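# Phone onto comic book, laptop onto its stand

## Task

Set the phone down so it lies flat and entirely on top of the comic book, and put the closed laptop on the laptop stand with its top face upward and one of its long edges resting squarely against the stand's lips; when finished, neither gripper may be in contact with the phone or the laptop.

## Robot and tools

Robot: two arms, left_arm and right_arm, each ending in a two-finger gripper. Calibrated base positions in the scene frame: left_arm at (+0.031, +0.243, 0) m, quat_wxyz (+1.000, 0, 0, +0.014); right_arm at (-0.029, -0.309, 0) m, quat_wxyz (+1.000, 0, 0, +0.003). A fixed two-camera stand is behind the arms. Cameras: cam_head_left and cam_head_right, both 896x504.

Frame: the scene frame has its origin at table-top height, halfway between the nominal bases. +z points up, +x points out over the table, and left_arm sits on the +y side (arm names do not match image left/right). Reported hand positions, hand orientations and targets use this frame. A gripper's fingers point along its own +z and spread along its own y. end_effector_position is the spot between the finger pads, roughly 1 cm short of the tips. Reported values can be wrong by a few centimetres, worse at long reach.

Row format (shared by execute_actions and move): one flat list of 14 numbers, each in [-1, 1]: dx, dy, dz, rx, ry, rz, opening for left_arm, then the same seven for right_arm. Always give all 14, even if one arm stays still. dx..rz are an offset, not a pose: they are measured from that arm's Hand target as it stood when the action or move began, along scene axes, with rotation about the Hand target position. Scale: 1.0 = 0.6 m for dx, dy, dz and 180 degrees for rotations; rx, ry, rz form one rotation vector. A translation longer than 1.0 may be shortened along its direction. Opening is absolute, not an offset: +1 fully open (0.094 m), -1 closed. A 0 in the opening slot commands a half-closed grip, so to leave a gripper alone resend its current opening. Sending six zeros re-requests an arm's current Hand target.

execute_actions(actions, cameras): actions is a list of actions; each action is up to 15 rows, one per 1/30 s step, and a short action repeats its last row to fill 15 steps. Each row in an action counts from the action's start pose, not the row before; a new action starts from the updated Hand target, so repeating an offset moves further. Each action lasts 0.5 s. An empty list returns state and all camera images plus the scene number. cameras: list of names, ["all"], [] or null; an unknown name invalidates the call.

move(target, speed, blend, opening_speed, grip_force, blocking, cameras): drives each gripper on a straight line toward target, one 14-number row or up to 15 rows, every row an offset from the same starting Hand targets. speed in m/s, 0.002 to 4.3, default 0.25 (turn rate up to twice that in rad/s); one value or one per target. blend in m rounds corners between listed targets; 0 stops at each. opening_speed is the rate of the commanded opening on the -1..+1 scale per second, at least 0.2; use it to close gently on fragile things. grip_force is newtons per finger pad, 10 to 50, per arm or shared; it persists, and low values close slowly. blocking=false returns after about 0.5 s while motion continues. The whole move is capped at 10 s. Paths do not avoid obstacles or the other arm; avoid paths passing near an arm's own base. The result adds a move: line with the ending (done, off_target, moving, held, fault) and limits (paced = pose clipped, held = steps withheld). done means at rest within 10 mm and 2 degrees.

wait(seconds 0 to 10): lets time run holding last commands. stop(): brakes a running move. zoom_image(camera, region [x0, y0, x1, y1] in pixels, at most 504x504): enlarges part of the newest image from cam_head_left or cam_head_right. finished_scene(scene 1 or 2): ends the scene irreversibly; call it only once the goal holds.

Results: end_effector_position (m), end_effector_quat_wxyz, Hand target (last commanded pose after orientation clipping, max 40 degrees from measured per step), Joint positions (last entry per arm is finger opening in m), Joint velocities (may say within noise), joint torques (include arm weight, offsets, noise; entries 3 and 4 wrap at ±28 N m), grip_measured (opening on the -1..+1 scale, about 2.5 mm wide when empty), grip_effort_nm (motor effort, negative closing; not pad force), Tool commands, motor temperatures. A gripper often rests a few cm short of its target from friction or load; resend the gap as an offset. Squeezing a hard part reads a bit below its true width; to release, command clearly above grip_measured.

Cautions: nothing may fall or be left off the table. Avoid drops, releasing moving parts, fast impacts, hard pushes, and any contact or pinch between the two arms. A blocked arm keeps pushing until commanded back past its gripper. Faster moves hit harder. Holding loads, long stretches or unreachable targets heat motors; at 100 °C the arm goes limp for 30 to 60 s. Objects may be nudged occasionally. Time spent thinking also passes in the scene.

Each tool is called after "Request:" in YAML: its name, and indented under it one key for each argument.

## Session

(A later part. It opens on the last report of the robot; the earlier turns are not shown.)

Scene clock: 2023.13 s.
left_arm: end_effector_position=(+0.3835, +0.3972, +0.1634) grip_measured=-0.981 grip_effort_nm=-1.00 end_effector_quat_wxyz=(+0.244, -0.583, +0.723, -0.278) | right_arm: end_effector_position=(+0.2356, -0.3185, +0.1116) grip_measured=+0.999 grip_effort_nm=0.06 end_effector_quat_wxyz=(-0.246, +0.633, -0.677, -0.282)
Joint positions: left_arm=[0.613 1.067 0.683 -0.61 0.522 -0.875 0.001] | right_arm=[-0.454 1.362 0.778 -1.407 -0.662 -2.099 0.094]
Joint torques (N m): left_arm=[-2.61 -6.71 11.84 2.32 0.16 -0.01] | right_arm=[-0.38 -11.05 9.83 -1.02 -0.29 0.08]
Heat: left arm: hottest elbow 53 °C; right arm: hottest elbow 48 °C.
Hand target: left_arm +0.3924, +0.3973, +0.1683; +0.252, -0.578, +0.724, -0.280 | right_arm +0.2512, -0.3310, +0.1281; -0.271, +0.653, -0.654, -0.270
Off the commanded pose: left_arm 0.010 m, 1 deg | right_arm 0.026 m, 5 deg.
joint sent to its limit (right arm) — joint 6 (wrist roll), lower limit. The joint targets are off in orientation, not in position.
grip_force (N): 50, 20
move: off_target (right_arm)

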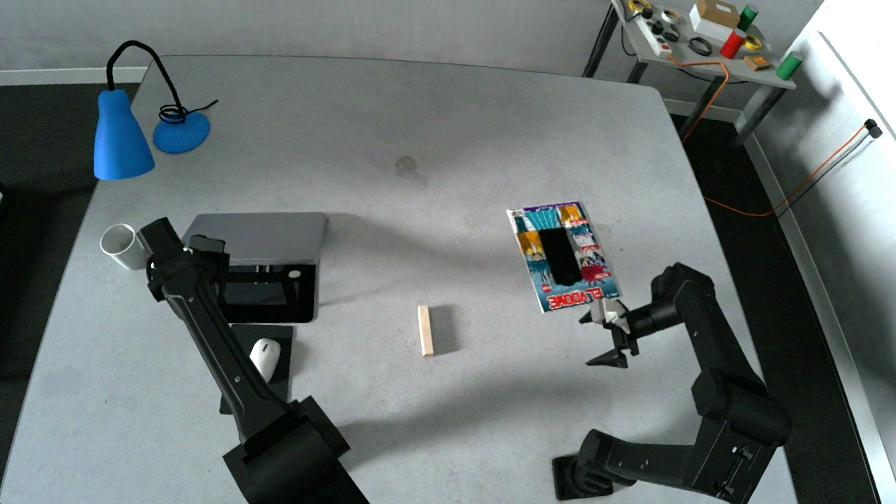

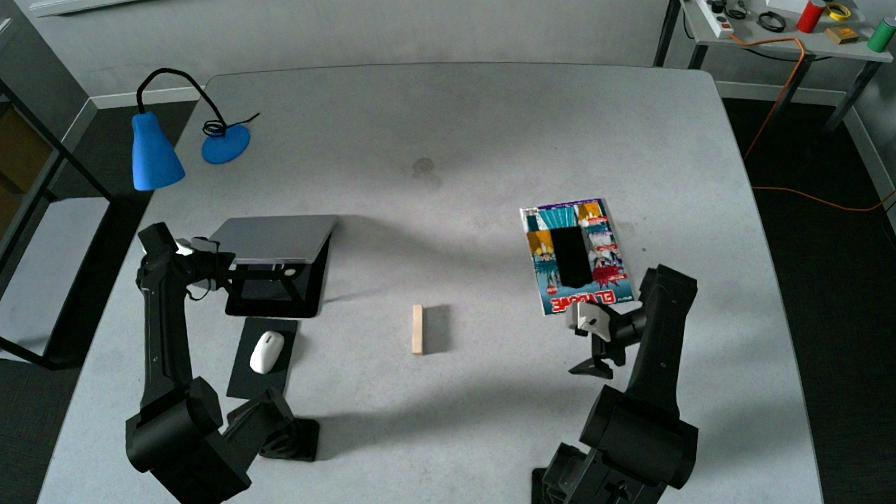

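Request:
move:
  target: [-0.05, -0.005, -0.035, 0, 0, 0, -1.0, 0, 0, 0, 0, 0, 0, 1.0]
  speed: 0.05
  cameras: ["all"]

Request:
zoom_image:
  camera: "cam_head_left"
  region: [180, 200, 350, 350]

Request:
zoom_image:
  camera: "cam_head_right"
  region: [180, 200, 350, 350]

Scene clock: 2034.87 s.
left_arm: end_effector_position=(+0.3647, +0.3897, +0.1446) grip_measured=-0.981 grip_effort_nm=-1.00 end_effector_quat_wxyz=(+0.237, -0.581, +0.726, -0.281) | right_arm: end_effector_position=(+0.2356, -0.3185, +0.1116) grip_measured=+0.999 grip_effort_nm=0.05 end_effector_quat_wxyz=(-0.246, +0.633, -0.677, -0.282)
Joint positions: left_arm=[0.637 1.041 0.618 -0.599 0.546 -0.84 0.001] | right_arm=[-0.454 1.362 0.778 -1.407 -0.662 -2.099 0.094]
Joint torques (N m): left_arm=[-0.21 -8.35 9.7 1.8 0.28 0.17] | right_arm=[-0.38 -11.05 9.8 -1.01 -0.3 0.07]
Heat: left arm: hottest elbow 51 °C; right arm: hottest elbow 48 °C.
Hand target: left_arm +0.3625, +0.3942, +0.1474; +0.252, -0.578, +0.724, -0.280 | right_arm +0.2512, -0.3310, +0.1281; -0.271, +0.653, -0.654, -0.270
Off the commanded pose: left_arm 0.006 m, 2 deg | right_arm 0.026 m, 5 deg.
joint sent to its limit (right arm) — joint 6 (wrist roll), lower limit. The joint targets are off in orientation, not in position.
grip_force (N): 50, 20
move: off_target (right_arm)

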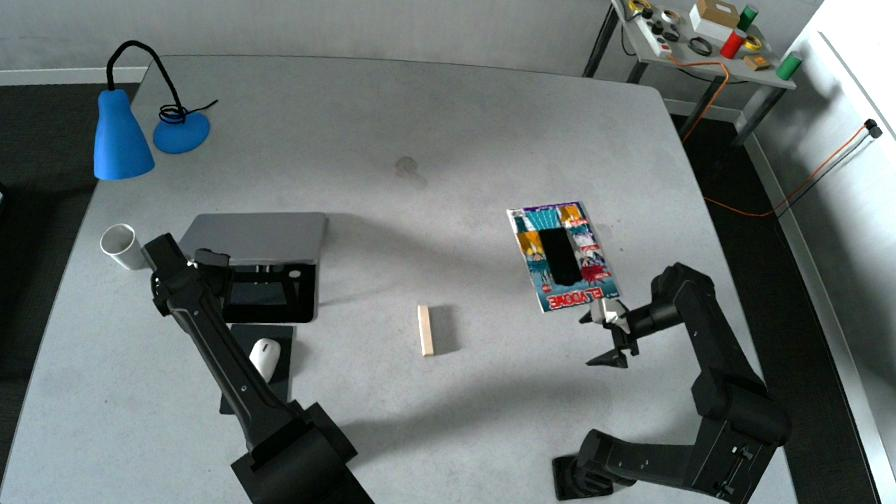

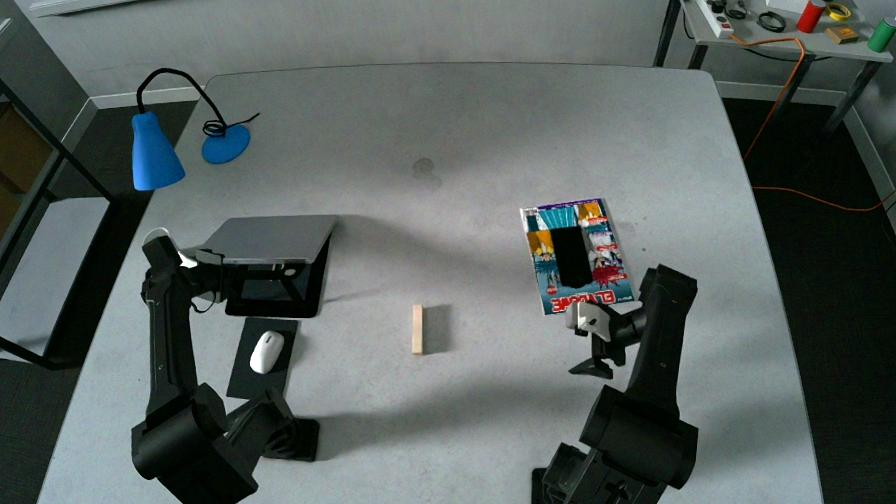

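Scaled by 2.965.

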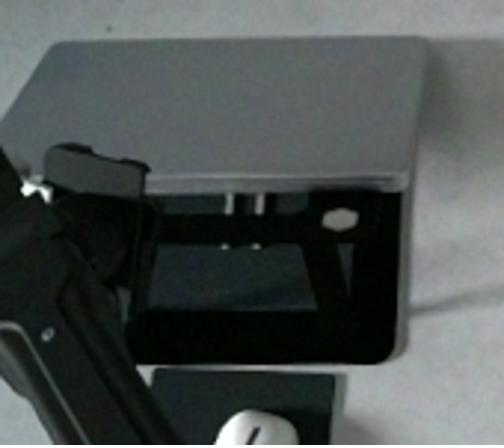

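Scaled by 2.965.

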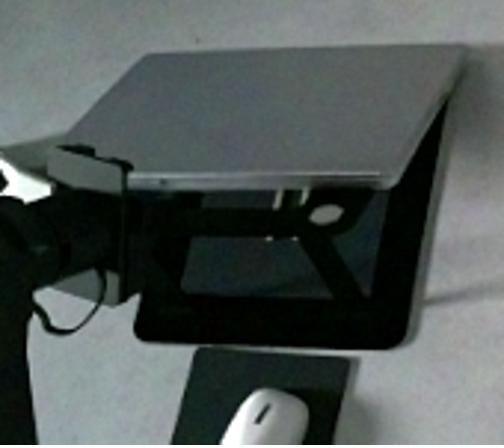

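Request:
move:
  target: [0.09, -0.005, -0.0445, 0, 0, 0, -1.0, 0, 0, 0, 0, 0, 0, 1.0]
  speed: 0.03
  cameras: ["all"]

Request:
zoom_image:
  camera: "cam_head_left"
  region: [180, 200, 350, 350]

Request:
zoom_image:
  camera: "cam_head_right"
  region: [180, 200, 350, 350]

Scene clock: 2042.50 s.
left_arm: end_effector_position=(+0.3993, +0.3978, +0.1346) grip_measured=-0.981 grip_effort_nm=-1.00 end_effector_quat_wxyz=(+0.268, -0.583, +0.715, -0.278) | right_arm: end_effector_position=(+0.2356, -0.3185, +0.1116) grip_measured=+0.999 grip_effort_nm=0.05 end_effector_quat_wxyz=(-0.246, +0.633, -0.677, -0.282)
Joint positions: left_arm=[0.578 1.126 0.618 -0.414 0.494 -0.929 0.001] | right_arm=[-0.454 1.362 0.778 -1.407 -0.662 -2.099 0.094]
Joint torques (N m): left_arm=[-4.31 -2.96 11.88 2.28 -0.11 0.04] | right_arm=[-0.38 -11.05 9.81 -1.03 -0.29 0.08]
Heat: left arm: hottest elbow 51 °C; right arm: hottest elbow 48 °C.
Hand target: left_arm +0.4165, +0.3912, +0.1207; +0.252, -0.578, +0.724, -0.280 | right_arm +0.2512, -0.3310, +0.1281; -0.271, +0.653, -0.654, -0.270
Off the commanded pose: left_arm 0.023 m, 2 deg | right_arm 0.026 m, 5 deg.
joint sent to its limit (right arm) — joint 6 (wrist roll), lower limit. The joint targets are off in orientation, not in position.
grip_force (N): 50, 20
move: off_target (left_arm, right_arm)

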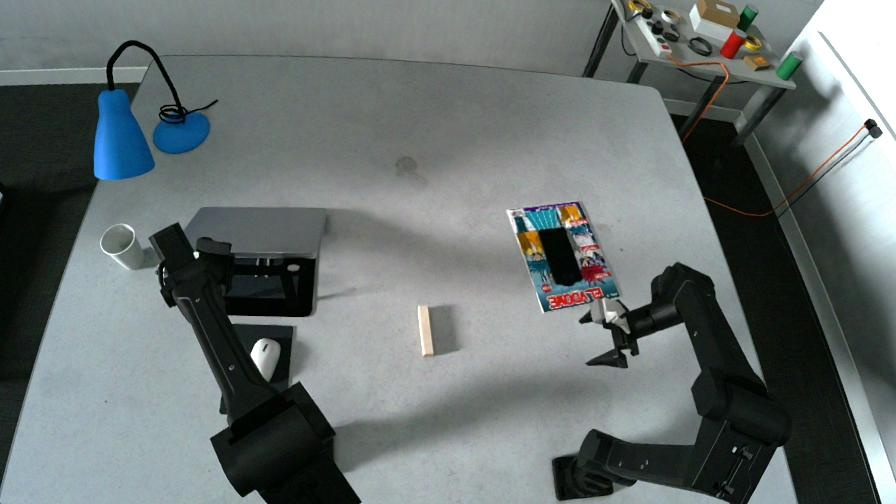

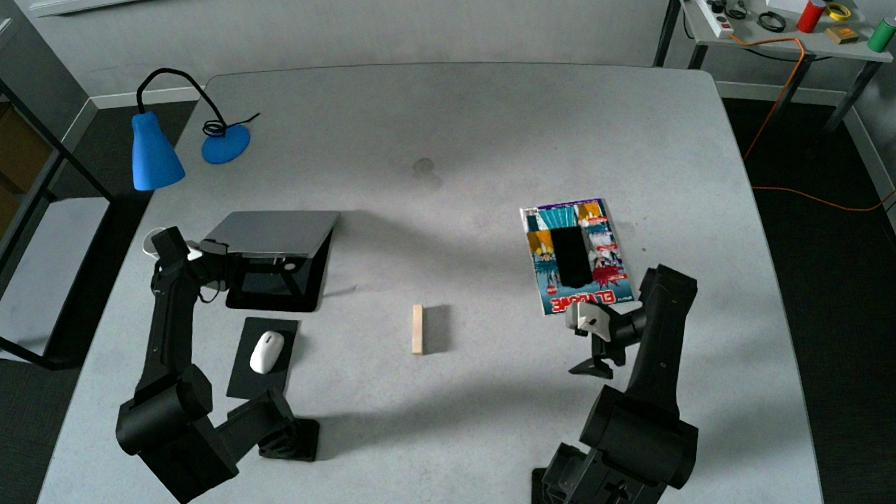

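Scaled by 2.965.

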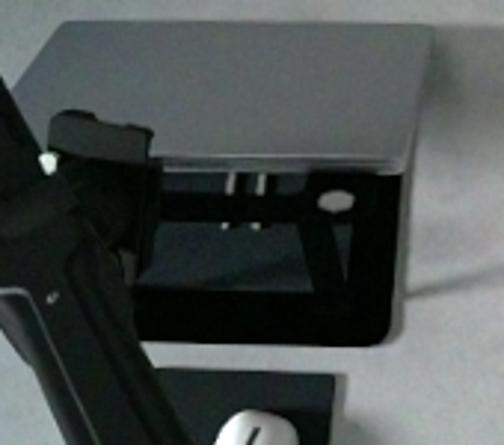

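Scaled by 2.965.

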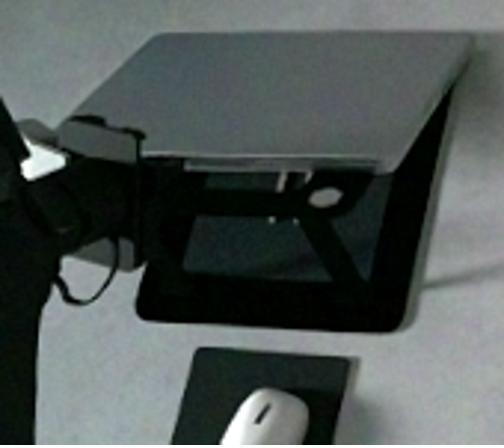

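Request:
zoom_image:
  camera: "cam_head_left"
  region: [215, 195, 335, 325]

Request:
zoom_image:
  camera: "cam_head_right"
  region: [205, 195, 345, 325]

Scaled by 3.877.

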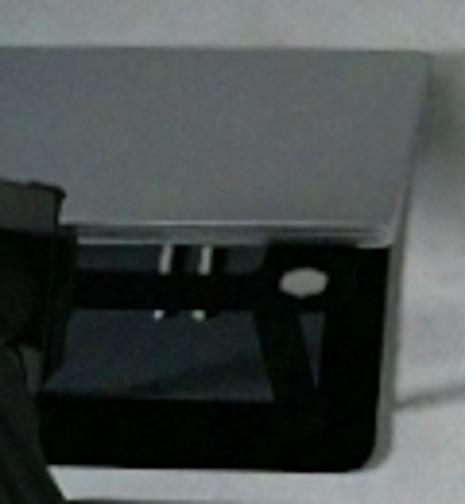

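Scaled by 3.600.

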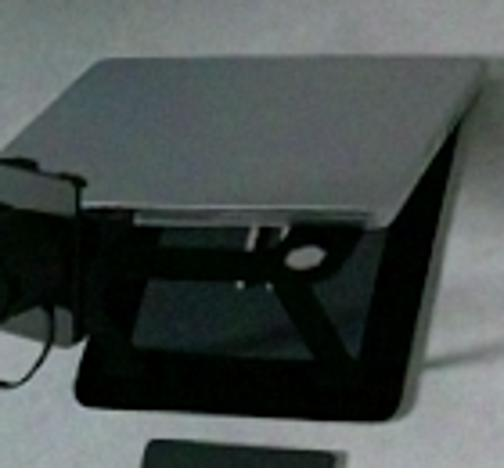

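Request:
move:
  target:
    - [-0.1, 0.0, 0.075, 0, 0, 0, -1.0, 0, 0, 0, 0, 0, 0, 1.0]
    - [-0.16, 0.0, 0.2, 0, 0, 0, -1.0, 0, 0, 0, 0, 0, 0, 1.0]
  speed: 0.1
  blend: 0.02
  cameras: ["all"]

Request:
zoom_image:
  camera: "cam_head_left"
  region: [180, 195, 340, 325]

Request:
zoom_image:
  camera: "cam_head_right"
  region: [195, 195, 355, 325]

Scene clock: 2067.43 s.
left_arm: end_effector_position=(+0.3105, +0.3755, +0.2036) grip_measured=-0.981 grip_effort_nm=-0.99 end_effector_quat_wxyz=(+0.216, -0.589, +0.725, -0.284) | right_arm: end_effector_position=(+0.2356, -0.3185, +0.1116) grip_measured=+0.999 grip_effort_nm=0.05 end_effector_quat_wxyz=(-0.246, +0.633, -0.677, -0.282)
Joint positions: left_arm=[0.737 0.848 0.692 -0.968 0.597 -0.739 0.001] | right_arm=[-0.454 1.362 0.778 -1.407 -0.662 -2.099 0.094]
Joint torques (N m): left_arm=[-0.32 -5.19 17.91 0.99 0.41 0.08] | right_arm=[-0.38 -10.99 9.8 -1.02 -0.3 0.07]
Motor temperatures (°C): left_arm=[22 26 50 24 29 24 30] | right_arm=[26 35 48 25 24 23 24]
Heat: left arm: hottest elbow 50 °C; right arm: hottest elbow 48 °C.
Hand target: left_arm +0.3205, +0.3912, +0.2406; +0.252, -0.578, +0.724, -0.280 | right_arm +0.2512, -0.3310, +0.1281; -0.271, +0.653, -0.654, -0.270
Off the commanded pose: left_arm 0.041 m, 4 deg | right_arm 0.026 m, 5 deg.
joint sent to its limit (right arm) — joint 6 (wrist roll), lower limit. The joint targets are off in orientation, not in position.
grip_force (N): 50, 20
move: off_target (left_arm, right_arm)

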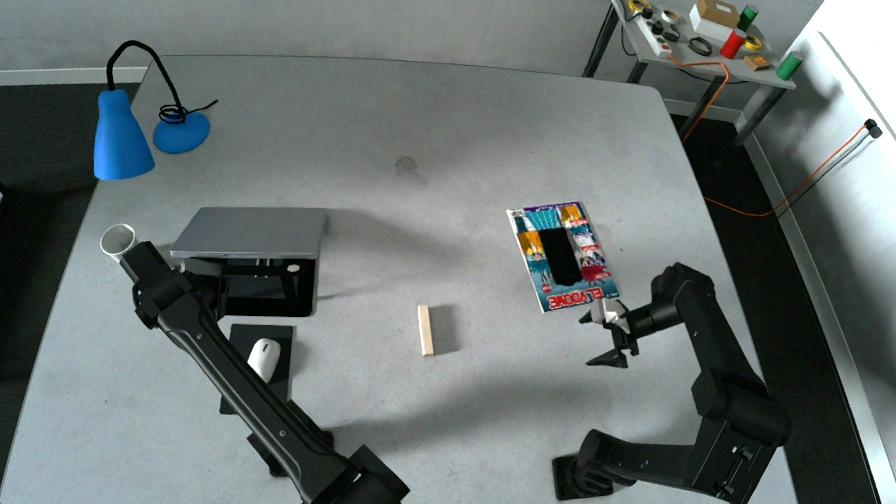

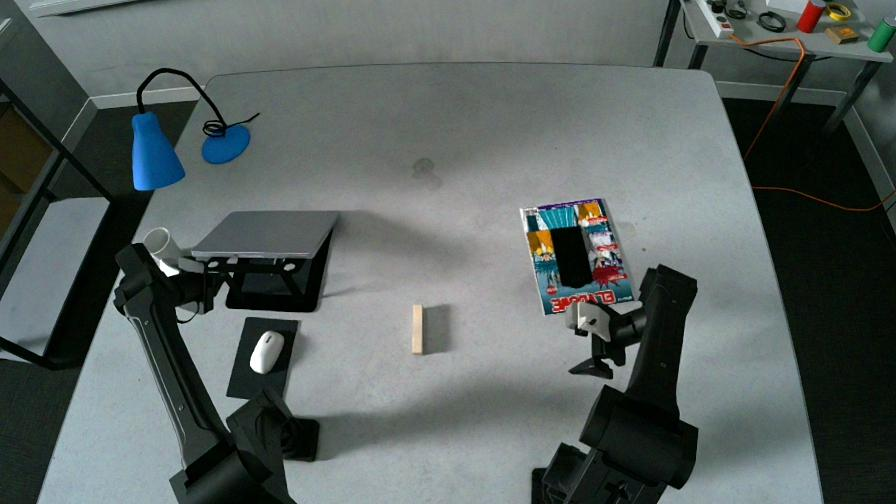

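Scaled by 3.150.

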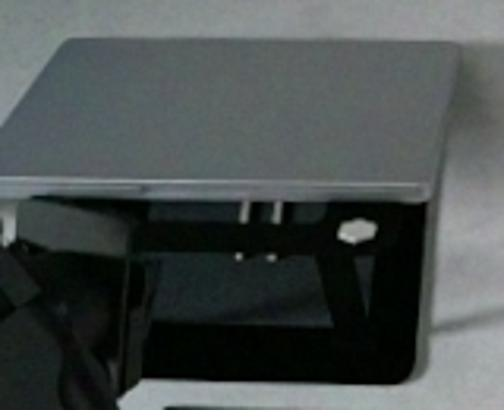

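Scaled by 3.150.

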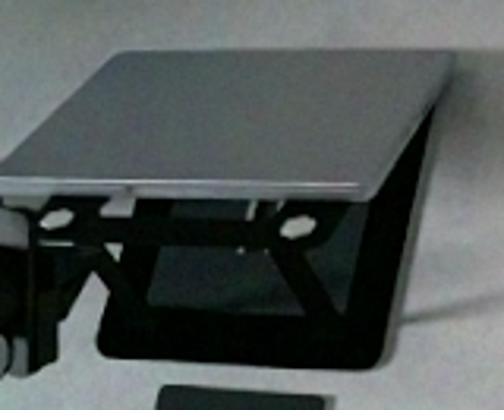

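Request:
move:
  target: [0.083, 0.072, -0.143, 0, 0, 0, -1.0, 0, 0, 0, 0, 0, 0, 1.0]
  speed: 0.07
  cameras: ["all"]

Request:
zoom_image:
  camera: "cam_head_left"
  region: [180, 195, 340, 325]

Request:
zoom_image:
  camera: "cam_head_right"
  region: [195, 195, 355, 325]

Scene clock: 2091.77 s.
left_arm: end_effector_position=(+0.3660, +0.4289, +0.1523) grip_measured=-0.981 grip_effort_nm=-1.00 end_effector_quat_wxyz=(+0.244, -0.578, +0.726, -0.281) | right_arm: end_effector_position=(+0.2356, -0.3185, +0.1116) grip_measured=+0.999 grip_effort_nm=0.06 end_effector_quat_wxyz=(-0.246, +0.633, -0.677, -0.282)
Joint positions: left_arm=[0.737 1.118 0.692 -0.638 0.597 -0.738 0.001] | right_arm=[-0.454 1.362 0.778 -1.407 -0.662 -2.099 0.094]
Joint torques (N m): left_arm=[-1.55 -7.12 11.17 1.85 0.16 -0.04] | right_arm=[-0.38 -11.11 9.83 -1.01 -0.29 0.08]
Heat: left arm: hottest elbow 51 °C; right arm: hottest elbow 48 °C.
Hand target: left_arm +0.3703, +0.4344, +0.1548; +0.252, -0.578, +0.724, -0.280 | right_arm +0.2512, -0.3310, +0.1281; -0.271, +0.653, -0.654, -0.270
Off the commanded pose: left_arm 0.007 m, 1 deg | right_arm 0.026 m, 5 deg.
joint sent to its limit (right arm) — joint 6 (wrist roll), lower limit. The joint targets are off in orientation, not in position.
grip_force (N): 50, 20
move: off_target (right_arm)

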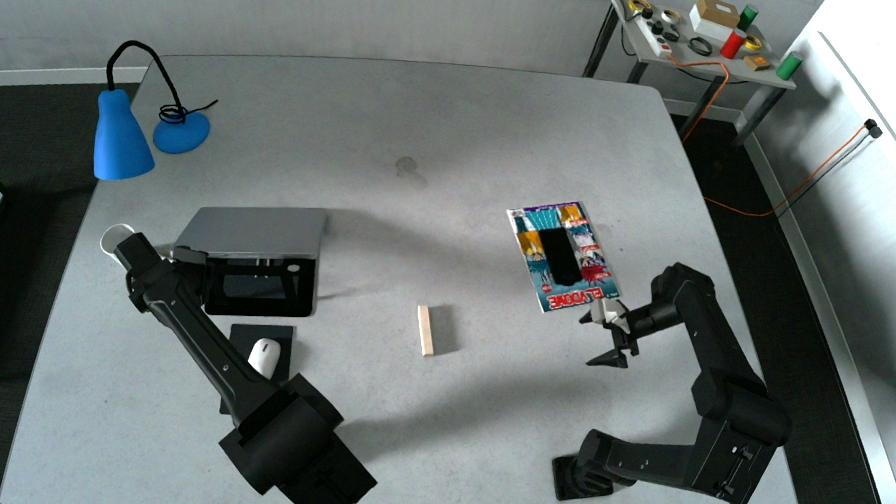

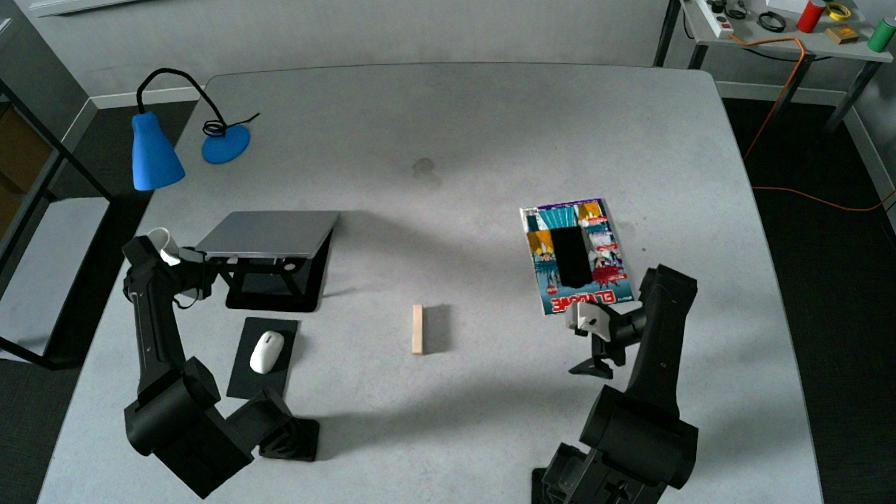

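Scaled by 3.150.

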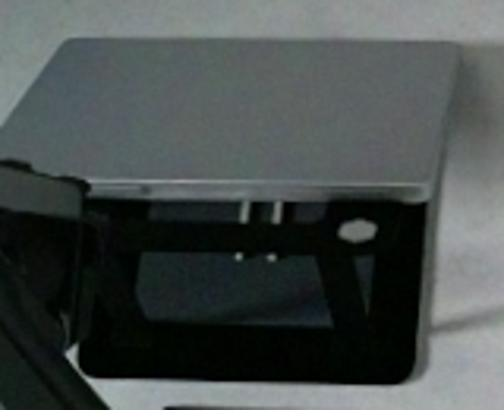

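Scaled by 3.150.

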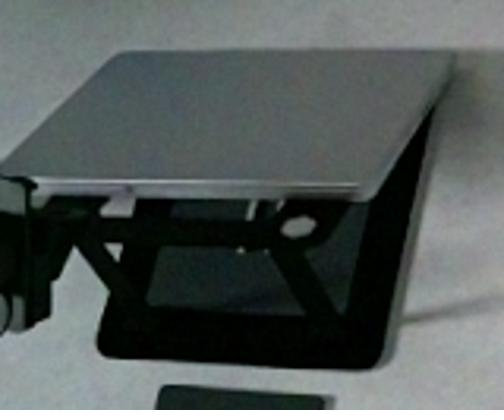

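Request:
move:
  target: [0.072, 0, -0.045, 0, 0, 0, -1.0, 0, 0, 0, 0, 0, 0, 1.0]
  speed: 0.03
  cameras: ["all"]

Request:
zoom_image:
  camera: "cam_head_left"
  region: [180, 195, 340, 325]

Request:
zoom_image:
  camera: "cam_head_right"
  region: [195, 195, 355, 325]

Scene clock: 2099.37 s.
left_arm: end_effector_position=(+0.3957, +0.4327, +0.1293) grip_measured=-0.981 grip_effort_nm=-1.00 end_effector_quat_wxyz=(+0.246, -0.587, +0.719, -0.280) | right_arm: end_effector_position=(+0.2356, -0.3185, +0.1116) grip_measured=+0.999 grip_effort_nm=0.06 end_effector_quat_wxyz=(-0.246, +0.633, -0.677, -0.282)
Joint positions: left_arm=[0.678 1.216 0.692 -0.494 0.557 -0.824 0.001] | right_arm=[-0.454 1.362 0.778 -1.407 -0.662 -2.099 0.094]
Joint torques (N m): left_arm=[-3.66 -6.59 12.05 2.48 -0.12 0] | right_arm=[-0.38 -10.99 9.8 -1.01 -0.29 0.08]
Heat: left arm: hottest elbow 50 °C; right arm: hottest elbow 48 °C.
Hand target: left_arm +0.4135, +0.4344, +0.1279; +0.252, -0.578, +0.724, -0.280 | right_arm +0.2512, -0.3310, +0.1281; -0.271, +0.653, -0.654, -0.270
Off the commanded pose: left_arm 0.018 m, 1 deg | right_arm 0.026 m, 5 deg.
joint sent to its limit (right arm) — joint 6 (wrist roll), lower limit. The joint targets are off in orientation, not in position.
grip_force (N): 50, 20
move: off_target (left_arm, right_arm)

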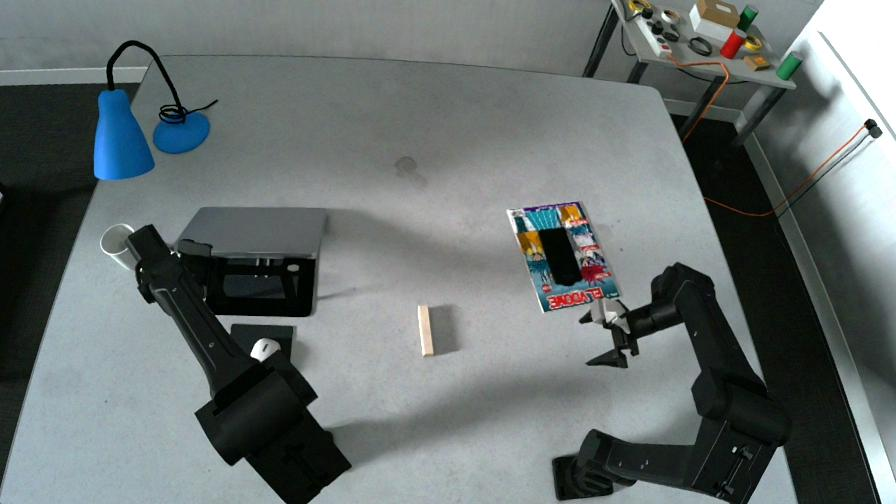

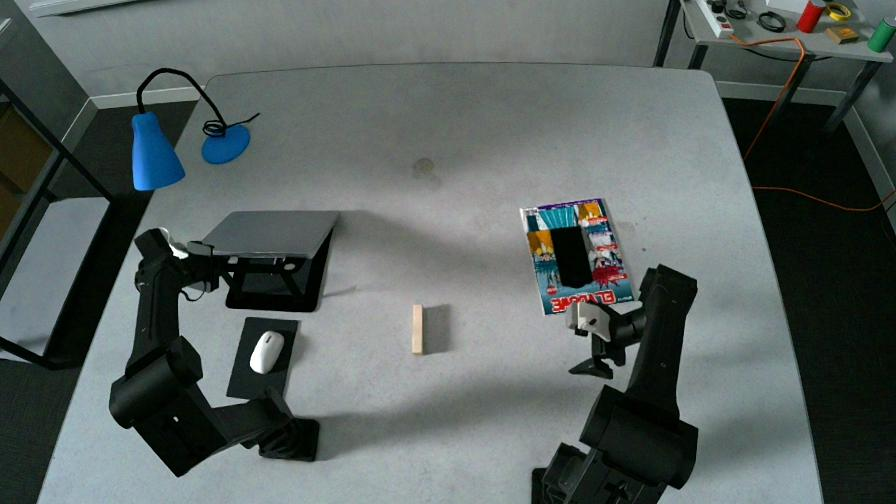

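Scaled by 3.150.

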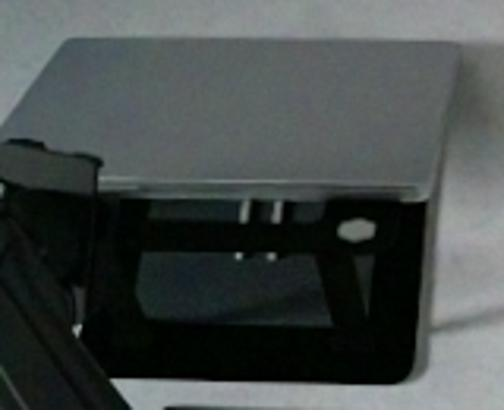

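Scaled by 3.150.

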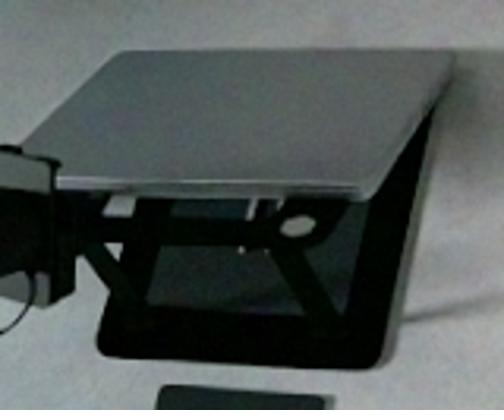

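Request:
move:
  target: [0.025, 0, 0.003, 0, 0, 0, -1.0, 0, 0, 0, 0, 0, 0, 1.0]
  speed: 0.02
  cameras: ["all"]

Request:
zoom_image:
  camera: "cam_head_left"
  region: [180, 195, 340, 325]

Request:
zoom_image:
  camera: "cam_head_right"
  region: [195, 195, 355, 325]

Scene clock: 2104.77 s.
left_arm: end_effector_position=(+0.4000, +0.4329, +0.1282) grip_measured=-0.981 grip_effort_nm=-1.00 end_effector_quat_wxyz=(+0.248, -0.592, +0.715, -0.277) | right_arm: end_effector_position=(+0.2356, -0.3185, +0.1116) grip_measured=+0.999 grip_effort_nm=0.06 end_effector_quat_wxyz=(-0.246, +0.633, -0.677, -0.282)
Joint positions: left_arm=[0.666 1.222 0.692 -0.474 0.541 -0.851 0.001] | right_arm=[-0.454 1.362 0.778 -1.407 -0.662 -2.099 0.094]
Joint torques (N m): left_arm=[-4.78 -4.25 14.61 2.28 -0.05 0.01] | right_arm=[-0.32 -10.99 9.81 -1.01 -0.3 0.08]
Heat: left arm: hottest elbow 50 °C; right arm: hottest elbow 48 °C.
Hand target: left_arm +0.4285, +0.4345, +0.1296; +0.252, -0.578, +0.724, -0.280 | right_arm +0.2512, -0.3310, +0.1281; -0.271, +0.653, -0.654, -0.270
Off the commanded pose: left_arm 0.029 m, 2 deg | right_arm 0.026 m, 5 deg.
joint sent to its limit (right arm) — joint 6 (wrist roll), lower limit. The joint targets are off in orientation, not in position.
grip_force (N): 50, 20
move: off_target (left_arm, right_arm)

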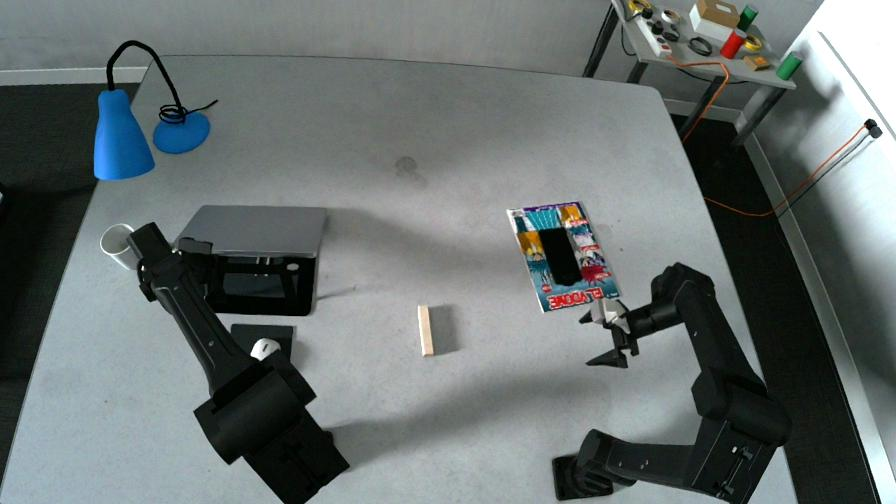

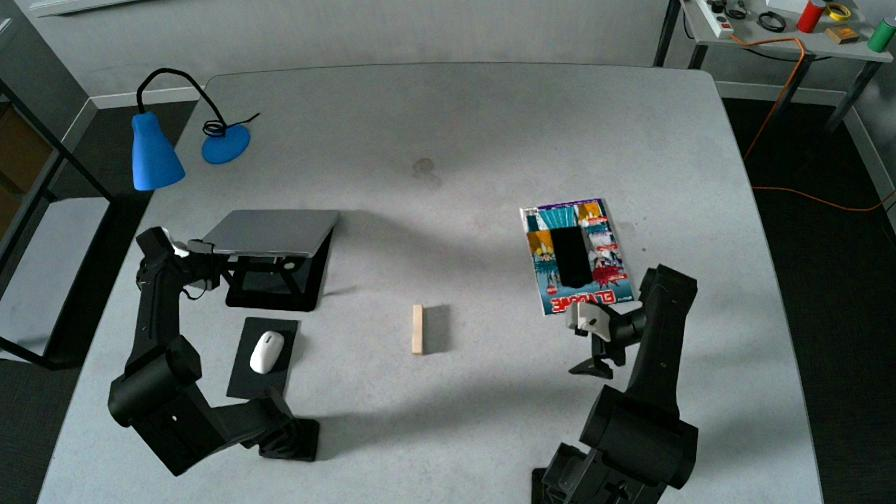

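Scaled by 3.150.

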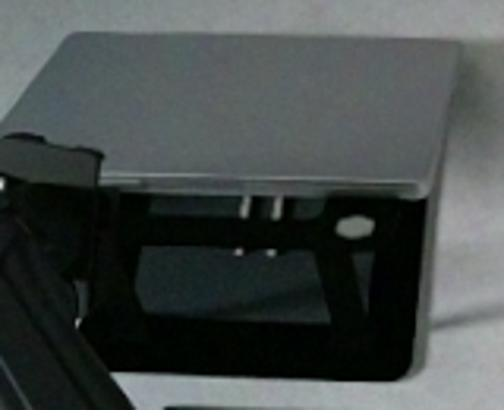

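Scaled by 3.150.

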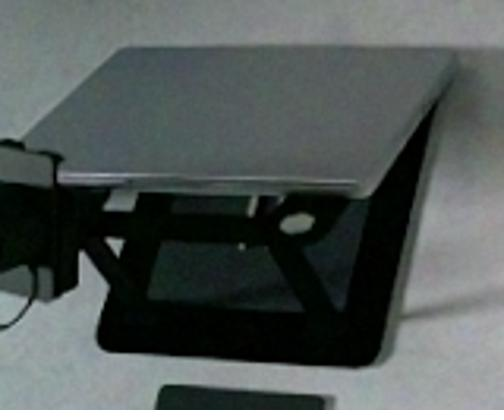

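Request:
move:
  target:
    - [-0.1, 0, 0.05, 0, 0, 0, -1.0, 0, 0, 0, 0, 0, 0, 1.0]
    - [-0.2, 0, 0.25, 0, 0, 0, -1.0, -0.1, 0, 0.05, 0, 0, 0, 1.0]
  speed: 0.12
  blend: 0.02
  cameras: ["all"]

Request:
zoom_image:
  camera: "cam_head_left"
  region: [180, 195, 340, 325]

Request:
zoom_image:
  camera: "cam_head_right"
  region: [195, 195, 355, 325]

Request:
zoom_image:
  camera: "cam_head_right"
  region: [500, 180, 660, 330]

Scene clock: 2125.53 s.
left_arm: end_effector_position=(+0.3021, +0.4188, +0.2435) grip_measured=-0.981 grip_effort_nm=-0.99 end_effector_quat_wxyz=(+0.216, -0.589, +0.723, -0.289) | right_arm: end_effector_position=(+0.1982, -0.3305, +0.1584) grip_measured=+0.999 grip_effort_nm=0.06 end_effector_quat_wxyz=(+0.233, -0.628, +0.703, +0.240)
Joint positions: left_arm=[0.887 0.938 0.848 -1.133 0.665 -0.573 0.001] | right_arm=[-0.534 1.151 0.772 -1.555 -0.59 -2.099 0.094]
Joint torques (N m): left_arm=[-0.26 -6.01 18 0.54 0.43 0.07] | right_arm=[-0.38 -8.18 6.17 -0.92 -0.27 0.08]
Heat: left arm: hottest elbow 50 °C; right arm: hottest elbow 48 °C.
Hand target: left_arm +0.3085, +0.4345, +0.2797; +0.252, -0.578, +0.724, -0.280 | right_arm +0.1911, -0.3310, +0.1580; +0.271, -0.653, +0.654, +0.270
Off the commanded pose: left_arm 0.040 m, 4 deg | right_arm 0.007 m, 8 deg.
joint sent to its limit (right arm) — joint 6 (wrist roll), lower limit. The joint targets are off in orientation, not in position.
grip_force (N): 50, 20
move: off_target (left_arm, right_arm)

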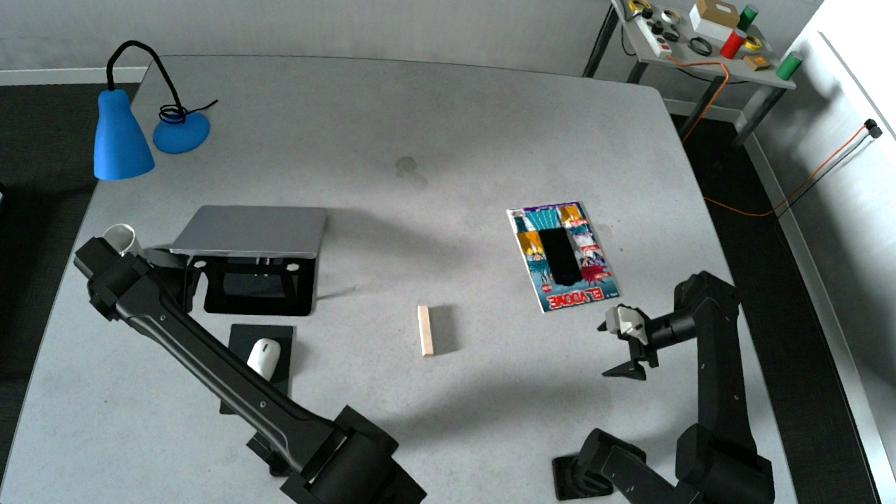

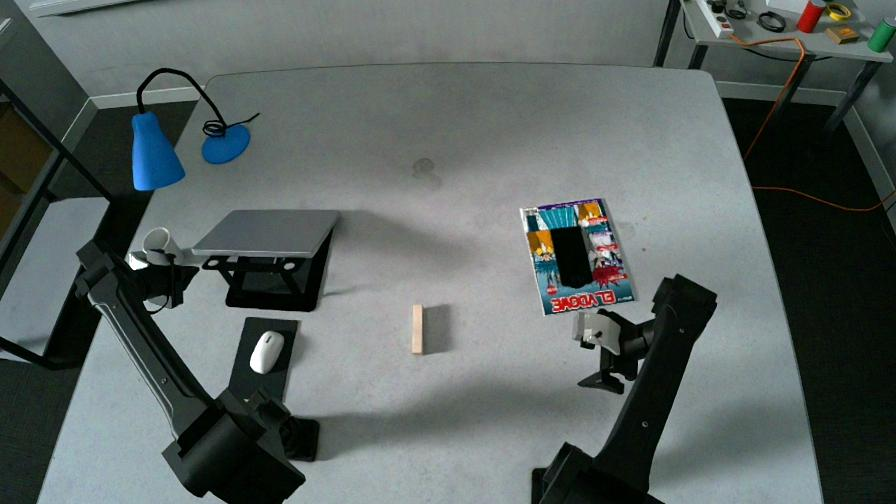

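Scaled by 3.150.

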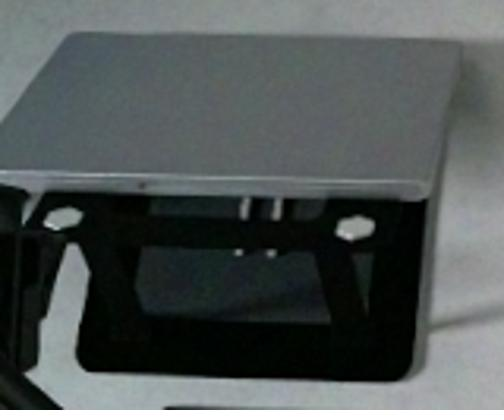

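Scaled by 3.150.

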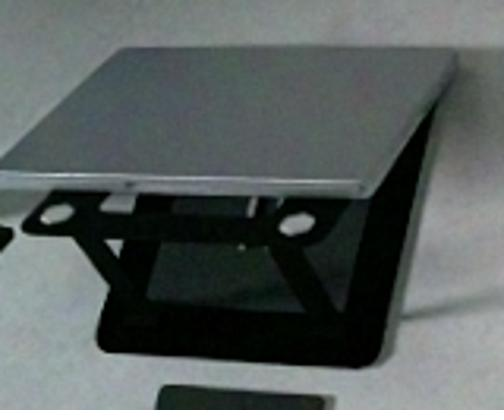

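Scaled by 3.150.

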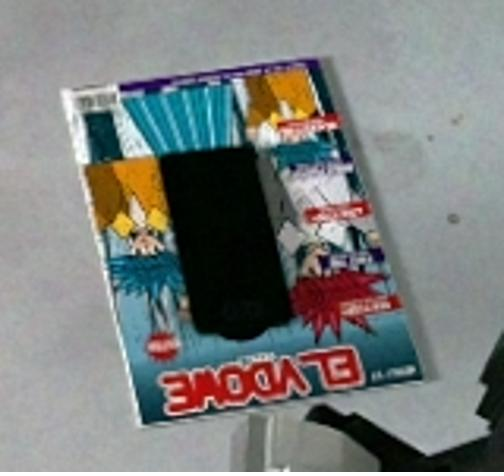

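Request:
finished_scene:
  scene: 1

The scene is finished: the task was done.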